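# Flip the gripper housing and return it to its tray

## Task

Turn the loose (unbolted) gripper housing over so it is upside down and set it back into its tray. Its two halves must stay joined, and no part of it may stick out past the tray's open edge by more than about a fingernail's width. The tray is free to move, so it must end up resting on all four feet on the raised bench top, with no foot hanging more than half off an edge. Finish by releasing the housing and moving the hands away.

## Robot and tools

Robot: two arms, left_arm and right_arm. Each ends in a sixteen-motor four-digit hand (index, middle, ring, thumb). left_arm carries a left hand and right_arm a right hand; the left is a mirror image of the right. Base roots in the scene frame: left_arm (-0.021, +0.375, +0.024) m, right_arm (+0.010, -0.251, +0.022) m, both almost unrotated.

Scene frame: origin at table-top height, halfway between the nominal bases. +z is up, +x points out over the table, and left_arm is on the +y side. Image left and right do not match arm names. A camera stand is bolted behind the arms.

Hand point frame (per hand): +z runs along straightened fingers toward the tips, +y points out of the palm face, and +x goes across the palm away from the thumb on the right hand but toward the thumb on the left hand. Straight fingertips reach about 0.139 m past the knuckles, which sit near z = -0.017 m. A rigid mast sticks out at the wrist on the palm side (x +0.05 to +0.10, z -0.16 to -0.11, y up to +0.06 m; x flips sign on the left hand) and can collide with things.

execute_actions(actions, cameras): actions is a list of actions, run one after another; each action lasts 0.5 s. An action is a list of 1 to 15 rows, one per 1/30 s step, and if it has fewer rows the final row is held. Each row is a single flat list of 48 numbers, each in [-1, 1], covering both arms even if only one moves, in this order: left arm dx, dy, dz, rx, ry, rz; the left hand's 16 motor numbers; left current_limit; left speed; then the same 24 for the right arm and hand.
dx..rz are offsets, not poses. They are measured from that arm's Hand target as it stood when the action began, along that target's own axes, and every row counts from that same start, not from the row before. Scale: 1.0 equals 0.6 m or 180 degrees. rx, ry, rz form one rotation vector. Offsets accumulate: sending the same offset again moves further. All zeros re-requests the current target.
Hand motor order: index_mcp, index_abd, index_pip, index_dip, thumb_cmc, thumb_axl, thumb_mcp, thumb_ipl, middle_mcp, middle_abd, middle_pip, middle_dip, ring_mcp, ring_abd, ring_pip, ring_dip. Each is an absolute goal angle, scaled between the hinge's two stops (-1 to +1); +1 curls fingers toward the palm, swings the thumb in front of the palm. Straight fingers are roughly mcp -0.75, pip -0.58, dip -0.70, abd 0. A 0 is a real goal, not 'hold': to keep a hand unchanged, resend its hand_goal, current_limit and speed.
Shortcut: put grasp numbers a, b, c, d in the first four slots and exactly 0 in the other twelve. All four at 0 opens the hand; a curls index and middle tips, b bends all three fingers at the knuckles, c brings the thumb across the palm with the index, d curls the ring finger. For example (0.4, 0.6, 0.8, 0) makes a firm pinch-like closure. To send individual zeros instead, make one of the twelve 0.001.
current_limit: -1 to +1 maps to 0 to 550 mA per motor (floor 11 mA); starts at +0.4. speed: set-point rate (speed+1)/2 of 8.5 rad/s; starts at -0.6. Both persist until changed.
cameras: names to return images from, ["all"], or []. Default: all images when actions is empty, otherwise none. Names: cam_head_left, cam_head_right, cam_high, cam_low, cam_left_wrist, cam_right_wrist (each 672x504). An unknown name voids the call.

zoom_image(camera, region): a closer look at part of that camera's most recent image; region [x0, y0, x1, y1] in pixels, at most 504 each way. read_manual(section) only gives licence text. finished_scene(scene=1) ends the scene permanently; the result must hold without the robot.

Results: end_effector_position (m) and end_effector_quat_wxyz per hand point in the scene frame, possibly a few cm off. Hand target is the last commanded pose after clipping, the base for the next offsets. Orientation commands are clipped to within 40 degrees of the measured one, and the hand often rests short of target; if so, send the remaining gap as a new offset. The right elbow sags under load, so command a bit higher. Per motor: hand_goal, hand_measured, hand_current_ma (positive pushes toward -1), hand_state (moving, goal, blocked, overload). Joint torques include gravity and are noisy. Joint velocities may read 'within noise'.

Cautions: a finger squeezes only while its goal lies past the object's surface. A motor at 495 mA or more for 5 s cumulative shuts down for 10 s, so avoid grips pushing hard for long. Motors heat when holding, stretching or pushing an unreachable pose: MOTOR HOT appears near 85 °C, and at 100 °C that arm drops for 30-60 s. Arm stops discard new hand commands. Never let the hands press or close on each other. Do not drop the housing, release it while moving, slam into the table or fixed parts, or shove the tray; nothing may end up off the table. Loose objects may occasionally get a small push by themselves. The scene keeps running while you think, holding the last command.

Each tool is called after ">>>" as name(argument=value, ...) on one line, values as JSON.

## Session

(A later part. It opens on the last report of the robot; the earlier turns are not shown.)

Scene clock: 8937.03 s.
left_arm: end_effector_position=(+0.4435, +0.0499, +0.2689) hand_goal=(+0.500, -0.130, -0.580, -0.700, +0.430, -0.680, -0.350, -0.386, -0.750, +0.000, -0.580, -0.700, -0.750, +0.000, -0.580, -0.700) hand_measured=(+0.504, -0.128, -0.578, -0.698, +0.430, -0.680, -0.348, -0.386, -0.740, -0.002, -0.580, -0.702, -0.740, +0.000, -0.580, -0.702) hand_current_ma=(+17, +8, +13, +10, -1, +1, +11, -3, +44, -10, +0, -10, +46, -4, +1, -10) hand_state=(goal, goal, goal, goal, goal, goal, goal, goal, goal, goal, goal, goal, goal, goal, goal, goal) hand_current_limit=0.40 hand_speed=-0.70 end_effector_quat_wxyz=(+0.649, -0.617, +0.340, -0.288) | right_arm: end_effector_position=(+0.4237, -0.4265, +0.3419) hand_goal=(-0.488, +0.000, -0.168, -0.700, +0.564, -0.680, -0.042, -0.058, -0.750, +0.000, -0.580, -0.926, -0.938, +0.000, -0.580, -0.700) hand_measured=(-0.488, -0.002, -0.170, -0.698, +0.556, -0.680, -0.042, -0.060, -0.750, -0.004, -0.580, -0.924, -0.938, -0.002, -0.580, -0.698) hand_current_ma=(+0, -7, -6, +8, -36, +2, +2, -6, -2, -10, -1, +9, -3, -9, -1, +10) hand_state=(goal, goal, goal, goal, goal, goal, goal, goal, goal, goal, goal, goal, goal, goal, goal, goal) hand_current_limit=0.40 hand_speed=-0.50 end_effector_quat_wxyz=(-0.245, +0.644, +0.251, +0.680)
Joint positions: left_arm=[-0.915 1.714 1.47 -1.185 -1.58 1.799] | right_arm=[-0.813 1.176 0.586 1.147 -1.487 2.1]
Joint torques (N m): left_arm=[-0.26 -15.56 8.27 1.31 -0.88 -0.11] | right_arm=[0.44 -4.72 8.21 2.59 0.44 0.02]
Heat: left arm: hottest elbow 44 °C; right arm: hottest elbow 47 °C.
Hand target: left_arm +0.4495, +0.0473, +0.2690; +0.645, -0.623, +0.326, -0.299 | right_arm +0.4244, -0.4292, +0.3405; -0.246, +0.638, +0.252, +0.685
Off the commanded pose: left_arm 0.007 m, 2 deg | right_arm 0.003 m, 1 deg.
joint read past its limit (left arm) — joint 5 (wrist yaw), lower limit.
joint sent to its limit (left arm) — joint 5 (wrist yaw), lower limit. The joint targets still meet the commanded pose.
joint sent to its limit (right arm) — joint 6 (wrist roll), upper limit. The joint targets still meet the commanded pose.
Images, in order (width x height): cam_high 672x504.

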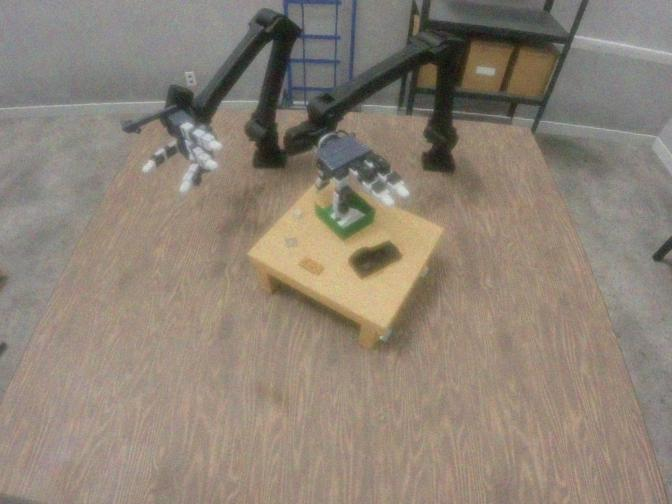

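>>> execute_actions(actions=[[[0.003,0.03,0,0,0,0,0.5,-0.13,-0.58,-0.7,0.43,-0.68,-0.35,-0.386,-0.75,0.001,-0.58,-0.7,-0.75,0.001,-0.58,-0.7,0.4,-0.7,0,0,0,0,0,0,0,0,0.75,0,0,0,0,0,0,0,0,0,0,0,0,0,0.4,-0.5]],[[0,0.015,0,0,0,0,0.5,-0.13,-0.58,-0.7,0.43,-0.68,-0.35,-0.386,-0.75,0.001,-0.58,-0.7,-0.75,0.001,-0.58,-0.7,0.4,-0.7,0,0,0,0,0,0,0,0,0.75,0,0,0,0,0,0,0,0,0,0,0,0,0,0.4,-0.5]]], cameras=["cam_high"])

>>> zoom_image(camera="cam_high", region=[325, 185, 375, 235])

Scene clock: 8954.70 s.
left_arm: end_effector_position=(+0.4442, +0.0488, +0.2568) hand_goal=(+0.500, -0.130, -0.580, -0.700, +0.430, -0.680, -0.350, -0.386, -0.750, +0.000, -0.580, -0.700, -0.750, +0.000, -0.580, -0.700) hand_measured=(+0.502, -0.130, -0.578, -0.698, +0.430, -0.680, -0.348, -0.386, -0.740, -0.002, -0.580, -0.702, -0.740, +0.000, -0.580, -0.702) hand_current_ma=(+11, -1, +11, +10, -1, +1, +11, -3, +44, -10, +0, -10, +48, -4, +1, -10) hand_state=(goal, goal, goal, goal, goal, goal, goal, goal, goal, goal, goal, goal, goal, goal, goal, goal) hand_current_limit=0.40 hand_speed=-0.70 end_effector_quat_wxyz=(+0.644, -0.623, +0.328, -0.300) | right_arm: end_effector_position=(+0.4237, -0.4265, +0.3419) hand_goal=(-0.488, +0.000, -0.168, -0.700, +0.564, -0.680, -0.042, -0.058, -0.750, +0.000, -0.580, -0.926, -0.938, +0.000, -0.580, -0.700) hand_measured=(-0.488, -0.002, -0.170, -0.698, +0.556, -0.680, -0.042, -0.060, -0.750, -0.004, -0.580, -0.924, -0.938, -0.002, -0.580, -0.698) hand_current_ma=(+0, -7, -6, +8, -36, +2, +2, -6, -2, -10, -1, +9, -3, -9, -1, +10) hand_state=(goal, goal, goal, goal, goal, goal, goal, goal, goal, goal, goal, goal, goal, goal, goal, goal) hand_current_limit=0.40 hand_speed=-0.50 end_effector_quat_wxyz=(-0.245, +0.644, +0.251, +0.680)
Joint positions: left_arm=[-0.915 1.718 1.44 -1.153 -1.58 1.761] | right_arm=[-0.813 1.176 0.586 1.147 -1.487 2.1]
Joint torques (N m): left_arm=[-0.26 -14.15 7.6 1.37 -0.91 -0.11] | right_arm=[0.73 -4.89 8.29 2.84 0.46 0.03]
Heat: left arm: hottest elbow 44 °C; right arm: hottest elbow 47 °C.
Hand target: left_arm +0.4499, +0.0470, +0.2420; +0.645, -0.623, +0.326, -0.299 | right_arm +0.4244, -0.4292, +0.3405; -0.246, +0.638, +0.252, +0.685
Off the commanded pose: left_arm 0.016 m, 0 deg | right_arm 0.003 m, 1 deg.
joint read past its limit (left arm) — joint 5 (wrist yaw), lower limit.
joint sent to its limit (left arm) — joint 5 (wrist yaw), lower limit. The joint targets still meet the commanded pose.
joint sent to its limit (right arm) — joint 6 (wrist roll), upper limit. The joint targets still meet the commanded pose.
Images, in order (width x height): cam_high 672x504.

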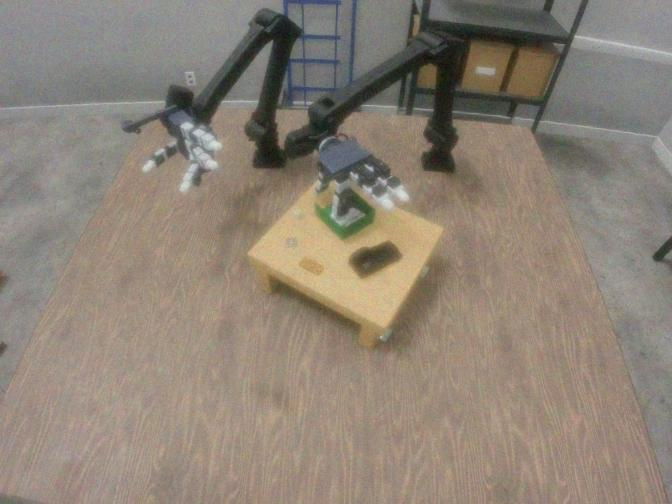

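Scaled by 10.080 from the camera's 672x504 image, which has a finer 960x720 frame.

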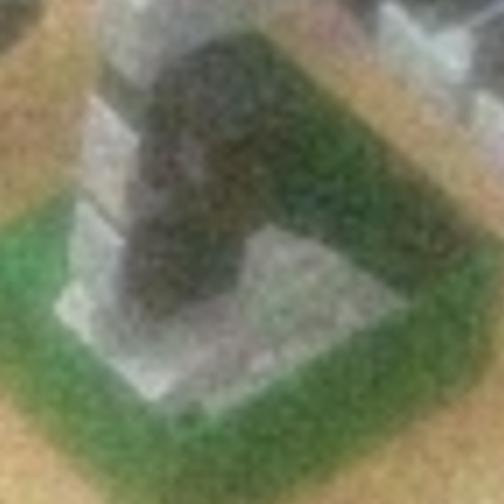

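>>> execute_actions(actions=[[[0,0.015,0,0,0,0,0.5,-0.13,-0.58,-0.7,0.43,-0.68,-0.35,-0.386,-0.75,0.001,-0.58,-0.7,-0.75,0.001,-0.58,-0.7,0.4,-0.7,0,0,0,0,0,0,0,0,0.75,0,0,0,0,0,0,0,0,0,0,0,0,0,0.4,-0.5]]])

>>> execute_actions(actions=[[[0,0.015,0,0,0,0,0.5,-0.13,-0.58,-0.7,0.43,-0.68,-0.35,-0.386,-0.75,0.001,-0.58,-0.7,-0.75,0.001,-0.58,-0.7,0.4,-0.7,0,0,0,0,0,0,0,0,0.75,0,0,0,0,0,0,0,0,0,0,0,0,0,0.4,-0.5]]], cameras=["cam_high"])

>>> zoom_image(camera="cam_high", region=[325, 185, 375, 235])

Scene clock: 8962.93 s.
left_arm: end_effector_position=(+0.4446, +0.0488, +0.2531) hand_goal=(+0.500, -0.130, -0.580, -0.700, +0.430, -0.680, -0.350, -0.386, -0.750, +0.000, -0.580, -0.700, -0.750, +0.000, -0.580, -0.700) hand_measured=(+0.502, -0.126, -0.578, -0.698, +0.430, -0.680, -0.348, -0.386, -0.740, -0.002, -0.580, -0.702, -0.740, +0.000, -0.580, -0.702) hand_current_ma=(+8, +15, +8, +8, -1, +1, +11, -3, +44, -10, +1, -10, +48, -4, +1, -10) hand_state=(goal, goal, goal, goal, goal, goal, goal, goal, goal, goal, goal, goal, goal, goal, goal, goal) hand_current_limit=0.40 hand_speed=-0.70 end_effector_quat_wxyz=(+0.642, -0.625, +0.324, -0.304) | right_arm: end_effector_position=(+0.4237, -0.4265, +0.3419) hand_goal=(-0.488, +0.000, -0.168, -0.700, +0.564, -0.680, -0.042, -0.058, -0.750, +0.000, -0.580, -0.926, -0.938, +0.000, -0.580, -0.700) hand_measured=(-0.488, -0.002, -0.170, -0.698, +0.556, -0.680, -0.042, -0.060, -0.750, -0.004, -0.580, -0.924, -0.938, -0.002, -0.580, -0.698) hand_current_ma=(+0, -7, -6, +8, -36, +2, +2, -6, -2, -10, -1, +9, -3, -9, -1, +10) hand_state=(goal, goal, goal, goal, goal, goal, goal, goal, goal, goal, goal, goal, goal, goal, goal, goal) hand_current_limit=0.40 hand_speed=-0.50 end_effector_quat_wxyz=(-0.245, +0.644, +0.251, +0.680)
Joint positions: left_arm=[-0.915 1.719 1.431 -1.144 -1.58 1.747] | right_arm=[-0.813 1.176 0.586 1.147 -1.487 2.1]
Joint torques (N m): left_arm=[-0.09 -13.68 7.17 1.26 -0.91 -0.1] | right_arm=[0.79 -5.19 8.38 2.7 0.49 0.01]
Heat: left arm: hottest elbow 43 °C; right arm: hottest elbow 47 °C.
Hand target: left_arm +0.4498, +0.0476, +0.2328; +0.645, -0.623, +0.326, -0.299 | right_arm +0.4244, -0.4292, +0.3405; -0.246, +0.638, +0.252, +0.685
Off the commanded pose: left_arm 0.021 m, 1 deg | right_arm 0.003 m, 1 deg.
joint read past its limit (left arm) — joint 5 (wrist yaw), lower limit.
joint sent to its limit (left arm) — joint 5 (wrist yaw), lower limit. The joint targets still meet the commanded pose.
joint sent to its limit (right arm) — joint 6 (wrist roll), upper limit. The joint targets still meet the commanded pose.

Scene clock: 8963.90 s.
left_arm: end_effector_position=(+0.4454, +0.0479, +0.2513) hand_goal=(+0.500, -0.130, -0.580, -0.700, +0.430, -0.680, -0.350, -0.386, -0.750, +0.000, -0.580, -0.700, -0.750, +0.000, -0.580, -0.700) hand_measured=(+0.502, -0.120, -0.578, -0.698, +0.430, -0.680, -0.348, -0.386, -0.740, -0.002, -0.580, -0.702, -0.740, +0.000, -0.580, -0.702) hand_current_ma=(+11, +38, +8, +8, -1, +1, +11, -3, +44, -10, +1, -10, +48, -4, +1, -10) hand_state=(goal, goal, goal, goal, goal, goal, goal, goal, goal, goal, goal, goal, goal, goal, goal, goal) hand_current_limit=0.40 hand_speed=-0.70 end_effector_quat_wxyz=(+0.639, -0.628, +0.317, -0.311) | right_arm: end_effector_position=(+0.4237, -0.4265, +0.3419) hand_goal=(-0.488, +0.000, -0.168, -0.700, +0.564, -0.680, -0.042, -0.058, -0.750, +0.000, -0.580, -0.926, -0.938, +0.000, -0.580, -0.700) hand_measured=(-0.488, -0.002, -0.170, -0.698, +0.556, -0.680, -0.042, -0.060, -0.750, -0.004, -0.580, -0.924, -0.938, -0.002, -0.580, -0.698) hand_current_ma=(+0, -7, -6, +8, -36, +2, +2, -6, -2, -10, -1, +9, -3, -9, -1, +10) hand_state=(goal, goal, goal, goal, goal, goal, goal, goal, goal, goal, goal, goal, goal, goal, goal, goal) hand_current_limit=0.40 hand_speed=-0.50 end_effector_quat_wxyz=(-0.245, +0.644, +0.251, +0.680)
Joint positions: left_arm=[-0.915 1.719 1.424 -1.134 -1.581 1.728] | right_arm=[-0.813 1.176 0.586 1.147 -1.487 2.1]
Joint torques (N m): left_arm=[-0.38 -13.04 6.78 1.35 -0.9 -0.08] | right_arm=[1.38 -5.71 8.24 2.76 0.53 -0.03]
Heat: left arm: hottest elbow 43 °C; right arm: hottest elbow 47 °C.
Hand target: left_arm +0.4496, +0.0479, +0.2238; +0.645, -0.623, +0.326, -0.299 | right_arm +0.4244, -0.4292, +0.3405; -0.246, +0.638, +0.252, +0.685
Off the commanded pose: left_arm 0.028 m, 2 deg | right_arm 0.003 m, 1 deg.
joint read past its limit (left arm) — joint 5 (wrist yaw), lower limit.
joint sent to its limit (left arm) — joint 5 (wrist yaw), lower limit. The joint targets still meet the commanded pose.
joint sent to its limit (right arm) — joint 6 (wrist roll), upper limit. The joint targets still meet the commanded pose.
Images, in order (width x height): cam_high 672x504.

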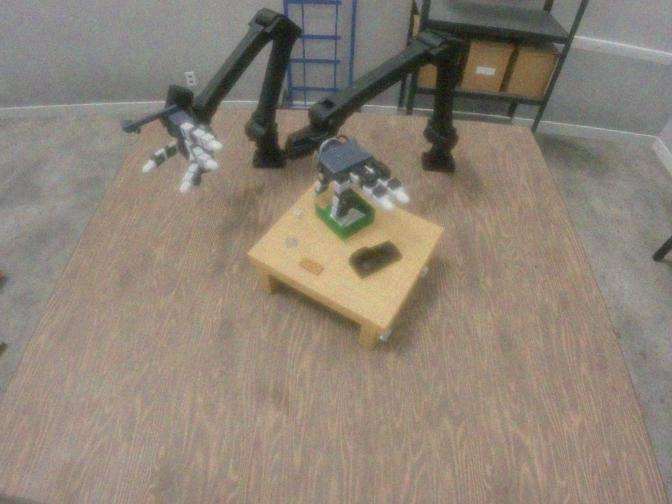

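Scaled by 10.080 from the camera's 672x504 image, which has a finer 960x720 frame.

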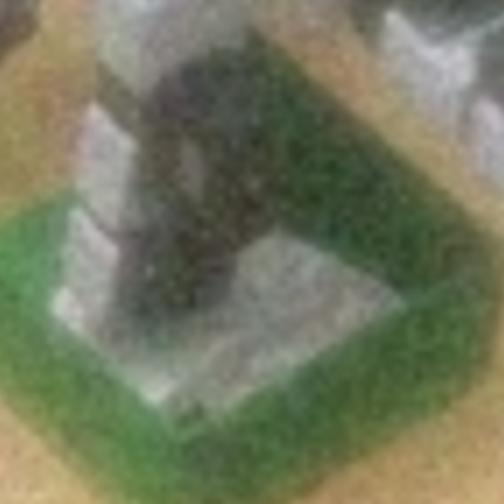

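>>> execute_actions(actions=[[[0,0.015,0,0,0,0,0.5,-0.13,-0.58,-0.7,0.43,-0.68,-0.35,-0.386,-0.75,0.001,-0.58,-0.7,-0.75,0.001,-0.58,-0.7,0.4,-0.7,0,0,0,0,0,0,0,0,0.75,0,0,0,0,0,0,0,0,0,0,0,0,0,0.4,-0.5]],[[0,-0.05,0,0,0,0,0.5,-0.13,-0.58,-0.7,0.43,-0.68,-0.35,-0.386,-0.75,0.001,-0.58,-0.7,-0.75,0.001,-0.58,-0.7,0.4,-0.7,0,0,0,0,0,0,0,0,0.75,0,0,0,0,0,0,0,0,0,0,0,0,0,0.4,-0.5]],[[0,-0.05,0,0,0,0,0.5,-0.13,-0.58,-0.7,0.43,-0.68,-0.35,-0.386,-0.75,0.001,-0.58,-0.7,-0.75,0.001,-0.58,-0.7,0.4,-0.7,0,0,0,0,0,0,0,0,0.75,0,0,0,0,0,0,0,0,0,0,0,0,0,0.4,-0.5]],[[0,-0.05,0,0,0,0,0.5,-0.13,-0.58,-0.7,0.43,-0.68,-0.35,-0.386,-0.75,0.001,-0.58,-0.7,-0.75,0.001,-0.58,-0.7,0.4,-0.7,0,0,0,0,0,0,0,0,0.75,0,0,0,0,0,0,0,0,0,0,0,0,0,0.4,-0.5]]], cameras=["cam_high", "cam_low"])

>>> zoom_image(camera="cam_high", region=[325, 185, 375, 235])

>>> zoom_image(camera="cam_low", region=[310, 170, 370, 230])

Scene clock: 8979.63 s.
left_arm: end_effector_position=(+0.4450, +0.0481, +0.2799) hand_goal=(+0.500, -0.130, -0.580, -0.700, +0.430, -0.680, -0.350, -0.386, -0.750, +0.000, -0.580, -0.700, -0.750, +0.000, -0.580, -0.700) hand_measured=(+0.504, -0.130, -0.578, -0.698, +0.430, -0.680, -0.348, -0.386, -0.740, -0.002, -0.580, -0.702, -0.740, +0.000, -0.580, -0.702) hand_current_ma=(+20, +2, +13, +8, +0, +1, +11, -3, +44, -10, +1, -10, +48, -4, +1, -10) hand_state=(goal, goal, goal, goal, goal, goal, goal, goal, goal, goal, goal, goal, goal, goal, goal, goal) hand_current_limit=0.40 hand_speed=-0.70 end_effector_quat_wxyz=(+0.650, -0.616, +0.340, -0.287) | right_arm: end_effector_position=(+0.4237, -0.4265, +0.3419) hand_goal=(-0.488, +0.000, -0.168, -0.700, +0.564, -0.680, -0.042, -0.058, -0.750, +0.000, -0.580, -0.926, -0.938, +0.000, -0.580, -0.700) hand_measured=(-0.488, -0.002, -0.170, -0.698, +0.556, -0.680, -0.042, -0.060, -0.750, -0.004, -0.580, -0.924, -0.938, -0.002, -0.580, -0.698) hand_current_ma=(+0, -7, -6, +8, -36, +2, +2, -6, -2, -10, -1, +9, -3, -9, -1, +10) hand_state=(goal, goal, goal, goal, goal, goal, goal, goal, goal, goal, goal, goal, goal, goal, goal, goal) hand_current_limit=0.40 hand_speed=-0.50 end_effector_quat_wxyz=(-0.245, +0.644, +0.251, +0.680)
Joint positions: left_arm=[-0.915 1.711 1.495 -1.196 -1.58 1.819] | right_arm=[-0.813 1.176 0.586 1.147 -1.487 2.1]
Joint torques (N m): left_arm=[-0.56 -17.61 11.62 0.23 -0.88 0.14] | right_arm=[0.26 -5.01 8.39 2.44 0.48 0]
Heat: left arm: hottest elbow 42 °C; right arm: hottest elbow 47 °C.
Hand target: left_arm +0.4513, +0.0443, +0.3048; +0.645, -0.623, +0.326, -0.299 | right_arm +0.4244, -0.4292, +0.3405; -0.246, +0.638, +0.252, +0.685
Off the commanded pose: left_arm 0.026 m, 2 deg | right_arm 0.003 m, 1 deg.
joint read past its limit (left arm) — joint 5 (wrist yaw), lower limit.
joint sent to its limit (left arm) — joint 5 (wrist yaw), lower limit. The joint targets still meet the commanded pose.
joint sent to its limit (right arm) — joint 6 (wrist roll), upper limit. The joint targets still meet the commanded pose.
Images, in order (width x height): cam_high 672x504, cam_low 672x504.

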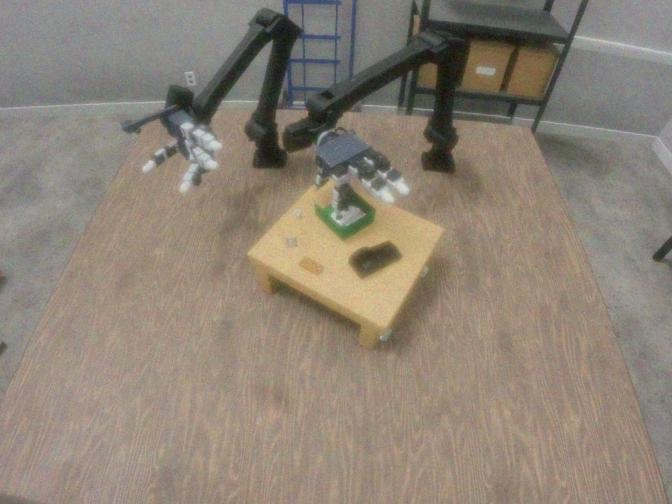

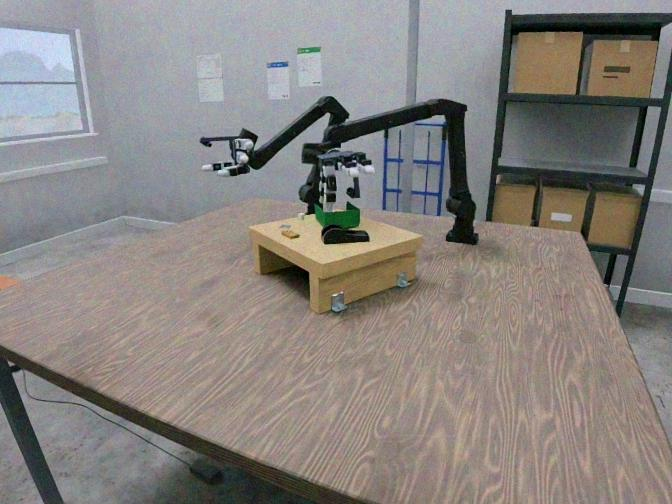

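Scaled by 10.080 from the camera's 672x504 image, which has a finer 960x720 frame.

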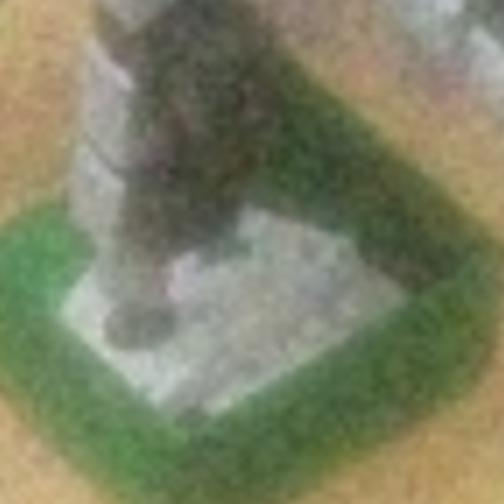

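Scaled by 8.400 from the camera's 672x504 image, which has a finer 960x720 frame.

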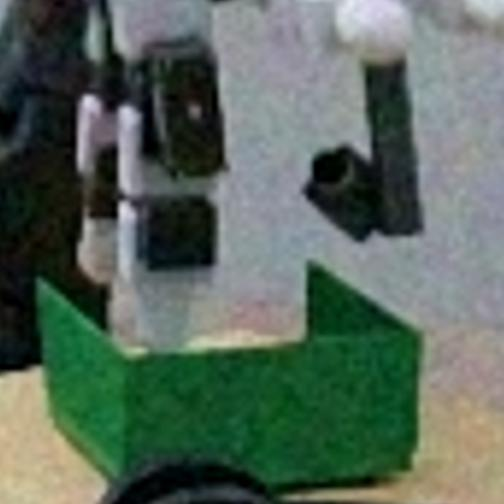

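>>> execute_actions(actions=[[[0,-0.03,0,0,0,0,0.5,-0.13,-0.58,-0.7,0.43,-0.68,-0.35,-0.386,-0.75,0.001,-0.58,-0.7,-0.75,0.001,-0.58,-0.7,0.4,-0.7,0,0,0,0,0,0,0,0,0.75,0,0,0,0,0,0,0,0,0,0,0,0,0,0.4,-0.5]]], cameras=["cam_high", "cam_low"])

>>> zoom_image(camera="cam_high", region=[325, 185, 375, 235])

Scene clock: 8987.47 s.
left_arm: end_effector_position=(+0.4460, +0.0469, +0.2958) hand_goal=(+0.500, -0.130, -0.580, -0.700, +0.430, -0.680, -0.350, -0.386, -0.750, +0.000, -0.580, -0.700, -0.750, +0.000, -0.580, -0.700) hand_measured=(+0.504, -0.130, -0.578, -0.698, +0.430, -0.680, -0.348, -0.386, -0.740, -0.002, -0.580, -0.702, -0.740, +0.000, -0.580, -0.702) hand_current_ma=(+20, +2, +13, +8, +0, +1, +11, -3, +44, -10, +1, -10, +48, -4, +1, -10) hand_state=(goal, goal, goal, goal, goal, goal, goal, goal, goal, goal, goal, goal, goal, goal, goal, goal) hand_current_limit=0.40 hand_speed=-0.70 end_effector_quat_wxyz=(+0.650, -0.615, +0.342, -0.285) | right_arm: end_effector_position=(+0.4237, -0.4265, +0.3419) hand_goal=(-0.488, +0.000, -0.168, -0.700, +0.564, -0.680, -0.042, -0.058, -0.750, +0.000, -0.580, -0.926, -0.938, +0.000, -0.580, -0.700) hand_measured=(-0.488, -0.002, -0.170, -0.698, +0.556, -0.680, -0.042, -0.060, -0.750, -0.004, -0.580, -0.924, -0.938, -0.002, -0.580, -0.698) hand_current_ma=(+0, -7, -6, +8, -36, +2, +2, -6, -2, -10, -1, +9, -3, -9, -1, +10) hand_state=(goal, goal, goal, goal, goal, goal, goal, goal, goal, goal, goal, goal, goal, goal, goal, goal) hand_current_limit=0.40 hand_speed=-0.50 end_effector_quat_wxyz=(-0.245, +0.644, +0.251, +0.680)
Joint positions: left_arm=[-0.915 1.703 1.526 -1.206 -1.58 1.853] | right_arm=[-0.813 1.176 0.586 1.147 -1.487 2.1]
Joint torques (N m): left_arm=[-0.21 -17.61 11.6 0.38 -0.91 0.16] | right_arm=[1.38 -5.07 8.24 2.69 0.45 0.01]
Heat: left arm: hottest elbow 44 °C; right arm: hottest elbow 47 °C.
Hand target: left_arm +0.4517, +0.0435, +0.3229; +0.645, -0.623, +0.326, -0.299 | right_arm +0.4244, -0.4292, +0.3405; -0.246, +0.638, +0.252, +0.685
Off the commanded pose: left_arm 0.028 m, 3 deg | right_arm 0.003 m, 1 deg.
joint read past its limit (left arm) — joint 5 (wrist yaw), lower limit.
joint sent to its limit (left arm) — joint 5 (wrist yaw), lower limit. The joint targets still meet the commanded pose.
joint sent to its limit (right arm) — joint 6 (wrist roll), upper limit. The joint targets still meet the commanded pose.
Images, in order (width x height): cam_high 672x504, cam_low 672x504.

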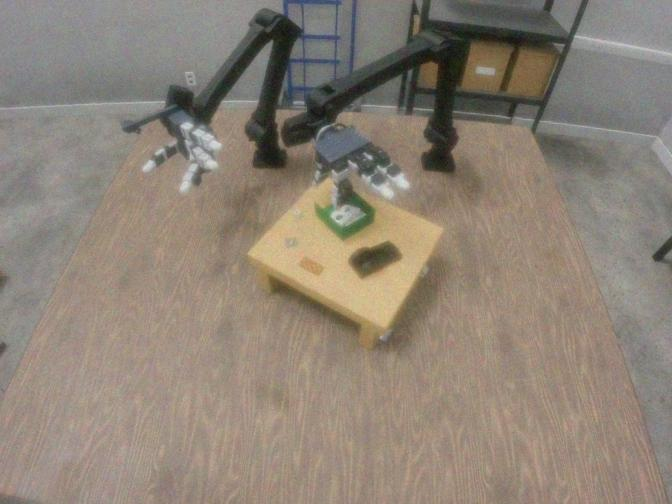

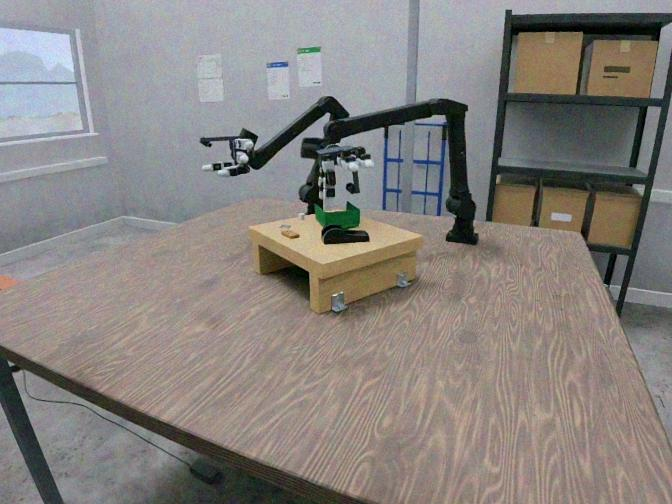

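Scaled by 10.080 from the camera's 672x504 image, which has a finer 960x720 frame.

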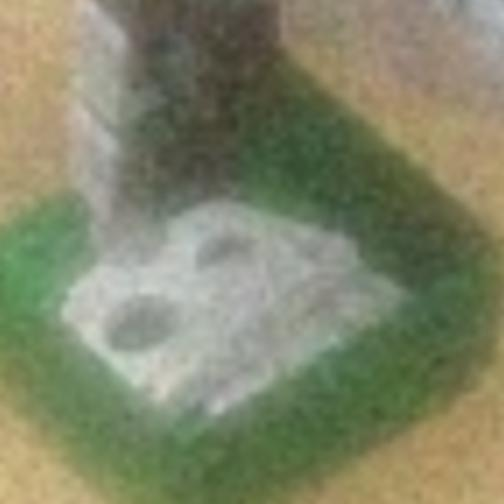

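>>> execute_actions(actions=[[[-0.012,0.05,-0.006,0,0,0,0.5,-0.13,-0.58,-0.7,0.43,-0.68,-0.35,-0.386,-0.75,0.001,-0.58,-0.7,-0.75,0.001,-0.58,-0.7,0.4,-0.7,0,0,0,0,0,0,0,0,0.75,0,0,0,0,0,0,0,0,0,0,0,0,0,0.4,-0.5]]], cameras=["cam_high", "cam_low"])

>>> zoom_image(camera="cam_high", region=[325, 185, 375, 235])

>>> zoom_image(camera="cam_low", region=[310, 170, 370, 230])

Scene clock: 8996.37 s.
left_arm: end_effector_position=(+0.4429, +0.0510, +0.2855) hand_goal=(+0.500, -0.130, -0.580, -0.700, +0.430, -0.680, -0.350, -0.386, -0.750, +0.000, -0.580, -0.700, -0.750, +0.000, -0.580, -0.700) hand_measured=(+0.504, -0.130, -0.578, -0.698, +0.430, -0.680, -0.348, -0.386, -0.740, -0.002, -0.580, -0.702, -0.740, +0.000, -0.580, -0.702) hand_current_ma=(+20, +2, +13, +8, +0, +1, +11, -3, +44, -10, +1, -10, +48, -4, +1, -10) hand_state=(goal, goal, goal, goal, goal, goal, goal, goal, goal, goal, goal, goal, goal, goal, goal, goal) hand_current_limit=0.40 hand_speed=-0.70 end_effector_quat_wxyz=(+0.652, -0.614, +0.345, -0.283) | right_arm: end_effector_position=(+0.4237, -0.4265, +0.3419) hand_goal=(-0.488, +0.000, -0.168, -0.700, +0.564, -0.680, -0.042, -0.058, -0.750, +0.000, -0.580, -0.926, -0.938, +0.000, -0.580, -0.700) hand_measured=(-0.488, -0.002, -0.170, -0.698, +0.556, -0.680, -0.042, -0.060, -0.750, -0.004, -0.580, -0.924, -0.938, -0.002, -0.580, -0.698) hand_current_ma=(+0, -7, -6, +8, -36, +2, +2, -6, -2, -10, -1, +9, -3, -9, -1, +10) hand_state=(goal, goal, goal, goal, goal, goal, goal, goal, goal, goal, goal, goal, goal, goal, goal, goal) hand_current_limit=0.40 hand_speed=-0.50 end_effector_quat_wxyz=(-0.245, +0.644, +0.251, +0.680)
Joint positions: left_arm=[-0.915 1.701 1.497 -1.203 -1.58 1.837] | right_arm=[-0.813 1.176 0.586 1.147 -1.487 2.1]
Joint torques (N m): left_arm=[-0.73 -18.02 7.86 1.4 -0.89 -0.11] | right_arm=[1.26 -5.83 8.35 2.62 0.47 -0.01]
Heat: left arm: hottest elbow 45 °C; right arm: hottest elbow 47 °C.
Hand target: left_arm +0.4438, +0.0484, +0.2930; +0.645, -0.623, +0.326, -0.299 | right_arm +0.4244, -0.4292, +0.3405; -0.246, +0.638, +0.252, +0.685
Off the commanded pose: left_arm 0.008 m, 3 deg | right_arm 0.003 m, 1 deg.
joint read past its limit (left arm) — joint 5 (wrist yaw), lower limit.
joint sent to its limit (left arm) — joint 5 (wrist yaw), lower limit. The joint targets still meet the commanded pose.
joint sent to its limit (right arm) — joint 6 (wrist roll), upper limit. The joint targets still meet the commanded pose.
Images, in order (width x height): cam_high 672x504, cam_low 672x504.

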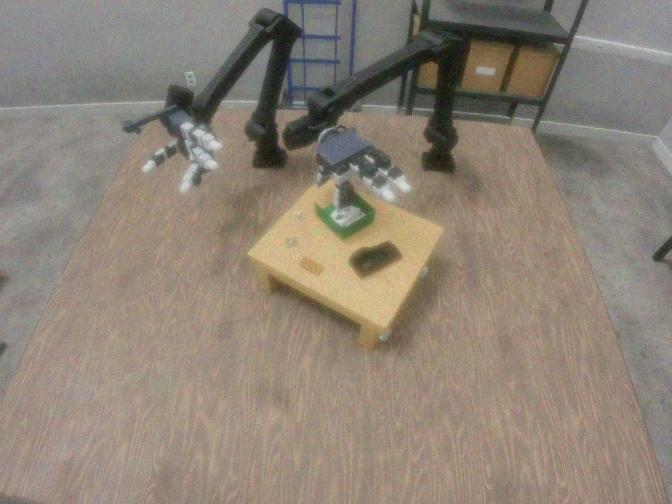

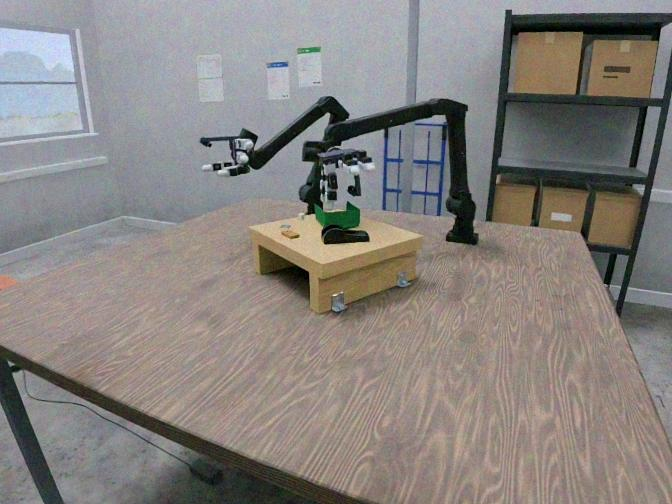

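Scaled by 10.080 from the camera's 672x504 image, which has a finer 960x720 frame.

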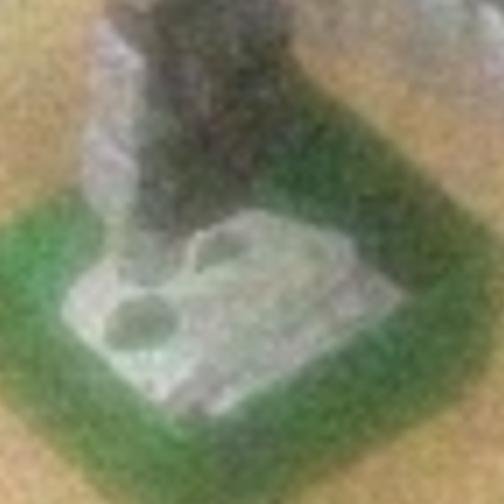

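Scaled by 8.400 from the camera's 672x504 image, which has a finer 960x720 frame.

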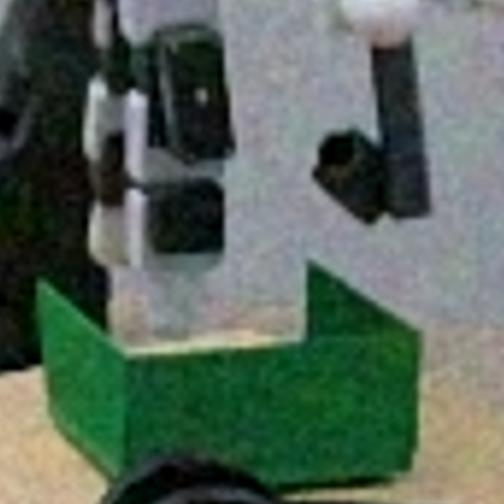

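>>> execute_actions(actions=[[[0,0.04,-0.006,0,0,0,0.5,-0.13,-0.58,-0.7,0.43,-0.68,-0.35,-0.386,-0.75,0.001,-0.58,-0.7,-0.75,0.001,-0.58,-0.7,0.4,-0.7,0,0,0,0,0,0,0,0,0.75,0,0,0,0,0,0,0,0,0,0,0,0,0,0.4,-0.5]],[[0,0.025,0,0,0,0,0.5,-0.13,-0.58,-0.7,0.43,-0.68,-0.35,-0.386,-0.75,0.001,-0.58,-0.7,-0.75,0.001,-0.58,-0.7,0.4,-0.7,0,0,0,0,0,0,0,0,0.75,0,0,0,0,0,0,0,0,0,0,0,0,0,0.4,-0.5]]], cameras=["cam_high"])

>>> zoom_image(camera="cam_high", region=[325, 185, 375, 235])

Scene clock: 9003.77 s.
left_arm: end_effector_position=(+0.4406, +0.0527, +0.2605) hand_goal=(+0.500, -0.130, -0.580, -0.700, +0.430, -0.680, -0.350, -0.386, -0.750, +0.000, -0.580, -0.700, -0.750, +0.000, -0.580, -0.700) hand_measured=(+0.504, -0.136, -0.578, -0.698, +0.430, -0.680, -0.348, -0.386, -0.740, -0.002, -0.580, -0.702, -0.740, +0.000, -0.580, -0.702) hand_current_ma=(+19, -24, +13, +8, +1, +1, +11, -3, +46, -10, +1, -10, +50, -4, +1, -10) hand_state=(goal, goal, goal, goal, goal, goal, goal, goal, goal, goal, goal, goal, goal, goal, goal, goal) hand_current_limit=0.40 hand_speed=-0.70 end_effector_quat_wxyz=(+0.644, -0.622, +0.331, -0.298) | right_arm: end_effector_position=(+0.4237, -0.4265, +0.3419) hand_goal=(-0.488, +0.000, -0.168, -0.700, +0.564, -0.680, -0.042, -0.058, -0.750, +0.000, -0.580, -0.926, -0.938, +0.000, -0.580, -0.700) hand_measured=(-0.488, -0.002, -0.170, -0.698, +0.556, -0.680, -0.042, -0.060, -0.750, -0.004, -0.580, -0.924, -0.938, -0.002, -0.580, -0.698) hand_current_ma=(+0, -7, -6, +8, -36, +2, +2, -6, -2, -10, -1, +9, -3, -9, -1, +10) hand_state=(goal, goal, goal, goal, goal, goal, goal, goal, goal, goal, goal, goal, goal, goal, goal, goal) hand_current_limit=0.40 hand_speed=-0.50 end_effector_quat_wxyz=(-0.245, +0.644, +0.251, +0.680)
Joint positions: left_arm=[-0.917 1.7 1.427 -1.142 -1.58 1.782] | right_arm=[-0.813 1.176 0.586 1.147 -1.487 2.1]
Joint torques (N m): left_arm=[-1.2 -15.44 7.51 1.32 -0.89 -0.06] | right_arm=[0.85 -4.42 8.16 2.63 0.54 0.02]
Heat: left arm: hottest elbow 44 °C; right arm: hottest elbow 47 °C.
Hand target: left_arm +0.4402, +0.0479, +0.2541; +0.645, -0.623, +0.326, -0.299 | right_arm +0.4244, -0.4292, +0.3405; -0.246, +0.638, +0.252, +0.685
Off the commanded pose: left_arm 0.008 m, 1 deg | right_arm 0.003 m, 1 deg.
joint read past its limit (left arm) — joint 5 (wrist yaw), lower limit.
joint sent to its limit (left arm) — joint 5 (wrist yaw), lower limit. The joint targets still meet the commanded pose.
joint sent to its limit (right arm) — joint 6 (wrist roll), upper limit. The joint targets still meet the commanded pose.
Images, in order (width x height): cam_high 672x504.

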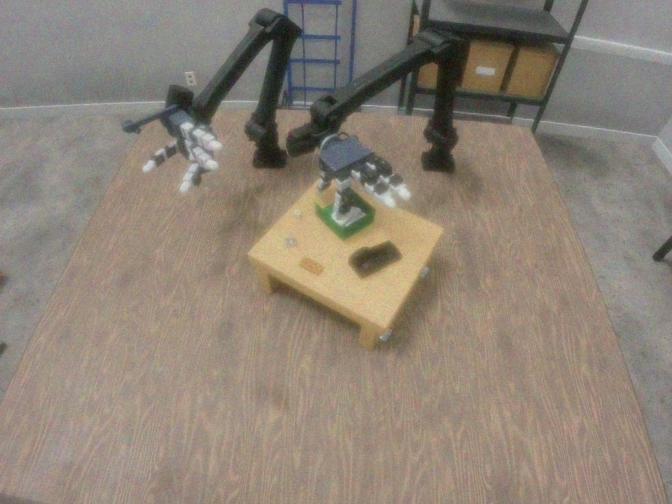

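Scaled by 10.080 from the camera's 672x504 image, which has a finer 960x720 frame.

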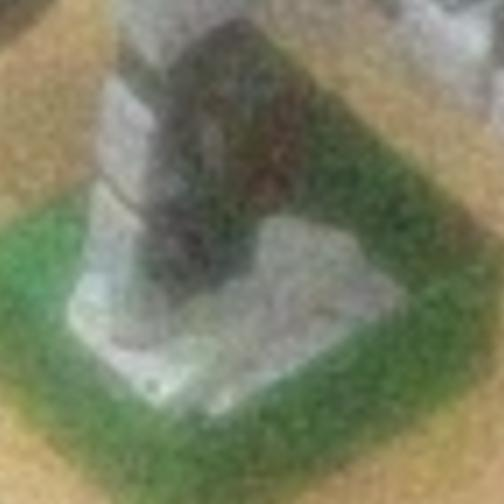

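>>> execute_actions(actions=[[[0,0.02,0,0,0,0,0.5,-0.13,-0.58,-0.7,0.43,-0.68,-0.35,-0.386,-0.75,0.001,-0.58,-0.7,-0.75,0.001,-0.58,-0.7,0.4,-0.7,0,0,0,0,0,0,0,0,0.75,0,0,0,0,0,0,0,0,0,0,0,0,0,0.4,-0.5]]])

>>> execute_actions(actions=[[[0,0.02,0,0,0,0,0.5,-0.13,-0.58,-0.7,0.43,-0.68,-0.35,-0.386,-0.75,0.001,-0.58,-0.7,-0.75,0.001,-0.58,-0.7,0.4,-0.7,0,0,0,0,0,0,0,0,0.75,0,0,0,0,0,0,0,0,0,0,0,0,0,0.4,-0.5]]], cameras=["cam_high"])

>>> zoom_image(camera="cam_high", region=[325, 185, 375, 235])

Scene clock: 9014.10 s.
left_arm: end_effector_position=(+0.4402, +0.0532, +0.2544) hand_goal=(+0.500, -0.130, -0.580, -0.700, +0.430, -0.680, -0.350, -0.386, -0.750, +0.000, -0.580, -0.700, -0.750, +0.000, -0.580, -0.700) hand_measured=(+0.504, -0.130, -0.578, -0.698, +0.430, -0.680, -0.348, -0.386, -0.740, -0.002, -0.580, -0.702, -0.740, +0.000, -0.580, -0.702) hand_current_ma=(+19, +2, +13, +8, +1, +1, +11, -3, +46, -10, +1, -10, +50, -4, +1, -10) hand_state=(goal, goal, goal, goal, goal, goal, goal, goal, goal, goal, goal, goal, goal, goal, goal, goal) hand_current_limit=0.40 hand_speed=-0.70 end_effector_quat_wxyz=(+0.643, -0.624, +0.327, -0.302) | right_arm: end_effector_position=(+0.4237, -0.4265, +0.3419) hand_goal=(-0.488, +0.000, -0.168, -0.700, +0.564, -0.680, -0.042, -0.058, -0.750, +0.000, -0.580, -0.926, -0.938, +0.000, -0.580, -0.700) hand_measured=(-0.488, -0.002, -0.170, -0.698, +0.556, -0.680, -0.042, -0.060, -0.750, -0.004, -0.580, -0.924, -0.938, -0.002, -0.580, -0.698) hand_current_ma=(+0, -7, -6, +8, -36, +2, +2, -6, -2, -10, -1, +9, -3, -9, -1, +10) hand_state=(goal, goal, goal, goal, goal, goal, goal, goal, goal, goal, goal, goal, goal, goal, goal, goal) hand_current_limit=0.40 hand_speed=-0.50 end_effector_quat_wxyz=(-0.245, +0.644, +0.251, +0.680)
Joint positions: left_arm=[-0.917 1.7 1.41 -1.122 -1.58 1.773] | right_arm=[-0.813 1.176 0.586 1.147 -1.487 2.1]
Joint torques (N m): left_arm=[-1.2 -14.68 7.12 1.35 -0.93 -0.04] | right_arm=[0.85 -4.25 8.2 2.56 0.48 0.02]
Heat: left arm: hottest elbow 44 °C; right arm: hottest elbow 47 °C.
Hand target: left_arm +0.4399, +0.0484, +0.2421; +0.645, -0.623, +0.326, -0.299 | right_arm +0.4244, -0.4292, +0.3405; -0.246, +0.638, +0.252, +0.685
Off the commanded pose: left_arm 0.013 m, 0 deg | right_arm 0.003 m, 1 deg.
joint read past its limit (left arm) — joint 5 (wrist yaw), lower limit.
joint sent to its limit (left arm) — joint 5 (wrist yaw), lower limit. The joint targets still meet the commanded pose.
joint sent to its limit (right arm) — joint 6 (wrist roll), upper limit. The joint targets still meet the commanded pose.

Scene clock: 9015.03 s.
left_arm: end_effector_position=(+0.4411, +0.0522, +0.2518) hand_goal=(+0.500, -0.130, -0.580, -0.700, +0.430, -0.680, -0.350, -0.386, -0.750, +0.000, -0.580, -0.700, -0.750, +0.000, -0.580, -0.700) hand_measured=(+0.504, -0.112, -0.578, -0.698, +0.430, -0.680, -0.348, -0.386, -0.740, -0.002, -0.580, -0.702, -0.740, +0.000, -0.580, -0.702) hand_current_ma=(+17, +75, +12, +8, +1, +1, +11, -3, +46, -10, +1, -10, +50, -4, +1, -10) hand_state=(goal, goal, goal, goal, goal, goal, goal, goal, goal, goal, goal, goal, goal, goal, goal, goal) hand_current_limit=0.40 hand_speed=-0.70 end_effector_quat_wxyz=(+0.640, -0.626, +0.320, -0.309) | right_arm: end_effector_position=(+0.4237, -0.4265, +0.3419) hand_goal=(-0.488, +0.000, -0.168, -0.700, +0.564, -0.680, -0.042, -0.058, -0.750, +0.000, -0.580, -0.926, -0.938, +0.000, -0.580, -0.700) hand_measured=(-0.488, -0.002, -0.170, -0.698, +0.556, -0.680, -0.042, -0.060, -0.750, -0.004, -0.580, -0.924, -0.938, -0.002, -0.580, -0.698) hand_current_ma=(+0, -7, -6, +8, -36, +2, +2, -6, -2, -10, -1, +9, -3, -9, -1, +10) hand_state=(goal, goal, goal, goal, goal, goal, goal, goal, goal, goal, goal, goal, goal, goal, goal, goal) hand_current_limit=0.40 hand_speed=-0.50 end_effector_quat_wxyz=(-0.245, +0.644, +0.251, +0.680)
Joint positions: left_arm=[-0.917 1.7 1.401 -1.104 -1.581 1.762] | right_arm=[-0.813 1.176 0.586 1.147 -1.487 2.1]
Joint torques (N m): left_arm=[-1.08 -13.8 6.46 1.39 -0.89 -0.08] | right_arm=[1.26 -4.72 8.36 2.73 0.51 0]
Heat: left arm: hottest elbow 44 °C; right arm: hottest elbow 47 °C.
Hand target: left_arm +0.4397, +0.0489, +0.2302; +0.645, -0.623, +0.326, -0.299 | right_arm +0.4244, -0.4292, +0.3405; -0.246, +0.638, +0.252, +0.685
Off the commanded pose: left_arm 0.022 m, 1 deg | right_arm 0.003 m, 1 deg.
joint read past its limit (left arm) — joint 5 (wrist yaw), lower limit.
joint sent to its limit (left arm) — joint 5 (wrist yaw), lower limit. The joint targets still meet the commanded pose.
joint sent to its limit (right arm) — joint 6 (wrist roll), upper limit. The joint targets still meet the commanded pose.
Images, in order (width x height): cam_high 672x504.

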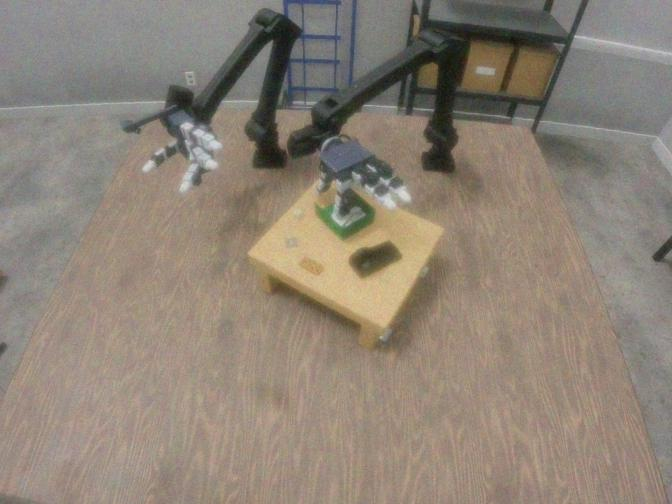

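Scaled by 10.080 from the camera's 672x504 image, which has a finer 960x720 frame.

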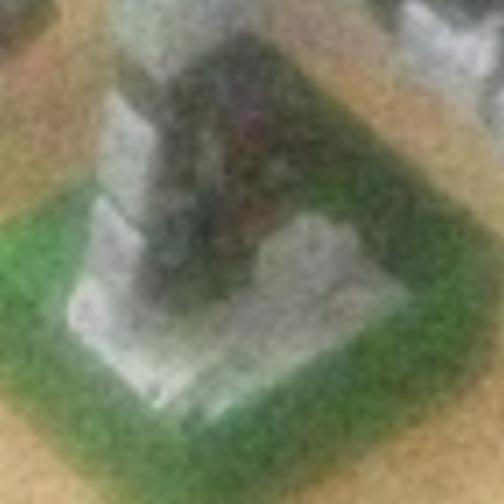

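>>> execute_actions(actions=[[[0,0.017,0,0,0,0,0.5,-0.13,-0.58,-0.7,0.43,-0.68,-0.35,-0.386,-0.75,0.001,-0.58,-0.7,-0.75,0.001,-0.58,-0.7,0.4,-0.7,0,0,0,0,0,0,0,0,0.75,0,0,0,0,0,0,0,0,0,0,0,0,0,0.4,-0.5]],[[0,-0.05,0,0,0,0,0.5,-0.13,-0.58,-0.7,0.43,-0.68,-0.35,-0.386,-0.75,0.001,-0.58,-0.7,-0.75,0.001,-0.58,-0.7,0.4,-0.7,0,0,0,0,0,0,0,0,0.75,0,0,0,0,0,0,0,0,0,0,0,0,0,0.4,-0.5]],[[0,-0.05,0,0,0,0,0.5,-0.13,-0.58,-0.7,0.43,-0.68,-0.35,-0.386,-0.75,0.001,-0.58,-0.7,-0.75,0.001,-0.58,-0.7,0.4,-0.7,0,0,0,0,0,0,0,0,0.75,0,0,0,0,0,0,0,0,0,0,0,0,0,0.4,-0.5]],[[0,-0.04,0,0,0,0,0.5,-0.13,-0.58,-0.7,0.43,-0.68,-0.35,-0.386,-0.75,0.001,-0.58,-0.7,-0.75,0.001,-0.58,-0.7,0.4,-0.7,0,0,0,0,0,0,0,0,0.75,0,0,0,0,0,0,0,0,0,0,0,0,0,0.4,-0.5]]], cameras=["cam_high", "cam_low"])

>>> zoom_image(camera="cam_high", region=[325, 185, 375, 235])

>>> zoom_image(camera="cam_low", region=[310, 170, 370, 230])

Scene clock: 9030.87 s.
left_arm: end_effector_position=(+0.4382, +0.0551, +0.2782) hand_goal=(+0.500, -0.130, -0.580, -0.700, +0.430, -0.680, -0.350, -0.386, -0.750, +0.000, -0.580, -0.700, -0.750, +0.000, -0.580, -0.700) hand_measured=(+0.504, -0.134, -0.578, -0.698, +0.430, -0.680, -0.348, -0.386, -0.740, -0.002, -0.580, -0.702, -0.740, +0.000, -0.580, -0.702) hand_current_ma=(+19, -15, +11, +7, +1, +1, +11, -3, +46, -10, +1, -10, +50, -4, +1, -10) hand_state=(goal, goal, goal, goal, goal, goal, goal, goal, goal, goal, goal, goal, goal, goal, goal, goal) hand_current_limit=0.40 hand_speed=-0.70 end_effector_quat_wxyz=(+0.650, -0.615, +0.343, -0.286) | right_arm: end_effector_position=(+0.4237, -0.4265, +0.3419) hand_goal=(-0.488, +0.000, -0.168, -0.700, +0.564, -0.680, -0.042, -0.058, -0.750, +0.000, -0.580, -0.926, -0.938, +0.000, -0.580, -0.700) hand_measured=(-0.488, -0.002, -0.170, -0.698, +0.556, -0.680, -0.042, -0.060, -0.750, -0.004, -0.580, -0.924, -0.938, -0.002, -0.580, -0.698) hand_current_ma=(+0, -7, -6, +8, -36, +2, +2, -6, -2, -10, -1, +9, -3, -9, -1, +10) hand_state=(goal, goal, goal, goal, goal, goal, goal, goal, goal, goal, goal, goal, goal, goal, goal, goal) hand_current_limit=0.40 hand_speed=-0.50 end_effector_quat_wxyz=(-0.245, +0.644, +0.251, +0.680)
Joint positions: left_arm=[-0.917 1.682 1.452 -1.153 -1.58 1.853] | right_arm=[-0.813 1.176 0.586 1.147 -1.487 2.1]
Joint torques (N m): left_arm=[-1.26 -16.85 11.62 0.53 -0.89 0.13] | right_arm=[1.03 -4.31 8.31 2.84 0.46 0.03]
Heat: left arm: hottest elbow 43 °C; right arm: hottest elbow 47 °C.
Hand target: left_arm +0.4412, +0.0457, +0.3039; +0.645, -0.623, +0.326, -0.299 | right_arm +0.4244, -0.4292, +0.3405; -0.246, +0.638, +0.252, +0.685
Off the commanded pose: left_arm 0.027 m, 3 deg | right_arm 0.003 m, 1 deg.
joint read past its limit (left arm) — joint 5 (wrist yaw), lower limit.
joint sent to its limit (left arm) — joint 5 (wrist yaw), lower limit. The joint targets still meet the commanded pose.
joint sent to its limit (right arm) — joint 6 (wrist roll), upper limit. The joint targets still meet the commanded pose.
Images, in order (width x height): cam_high 672x504, cam_low 672x504.

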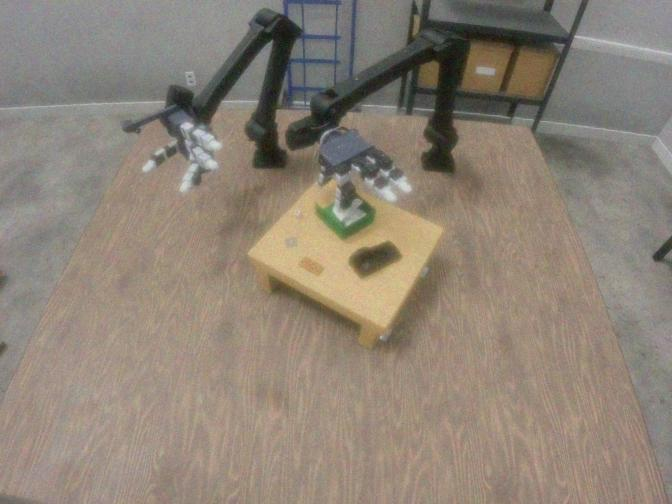

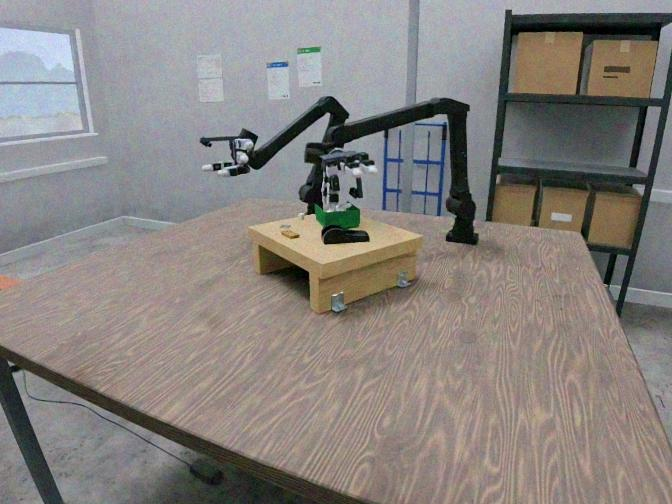

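Scaled by 10.080 from the camera's 672x504 image, which has a finer 960x720 frame.

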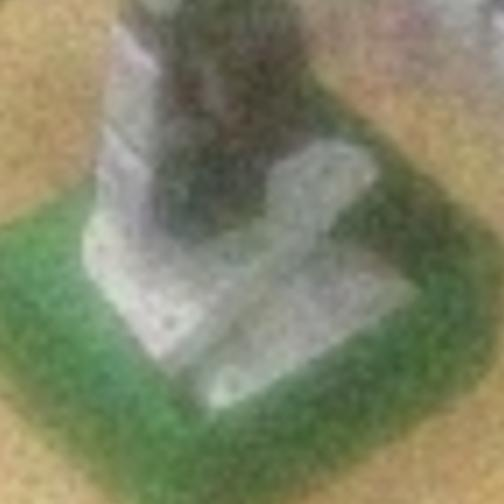

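Scaled by 8.400 from the camera's 672x504 image, which has a finer 960x720 frame.

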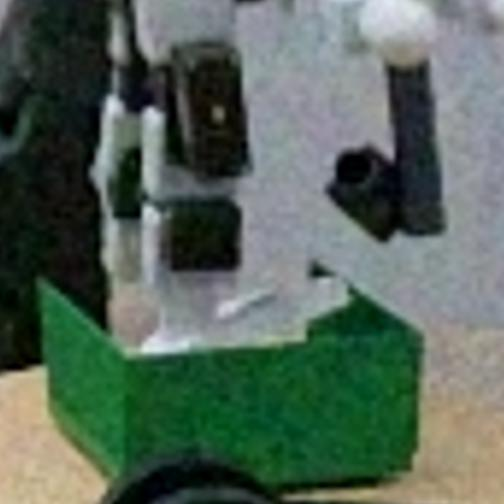

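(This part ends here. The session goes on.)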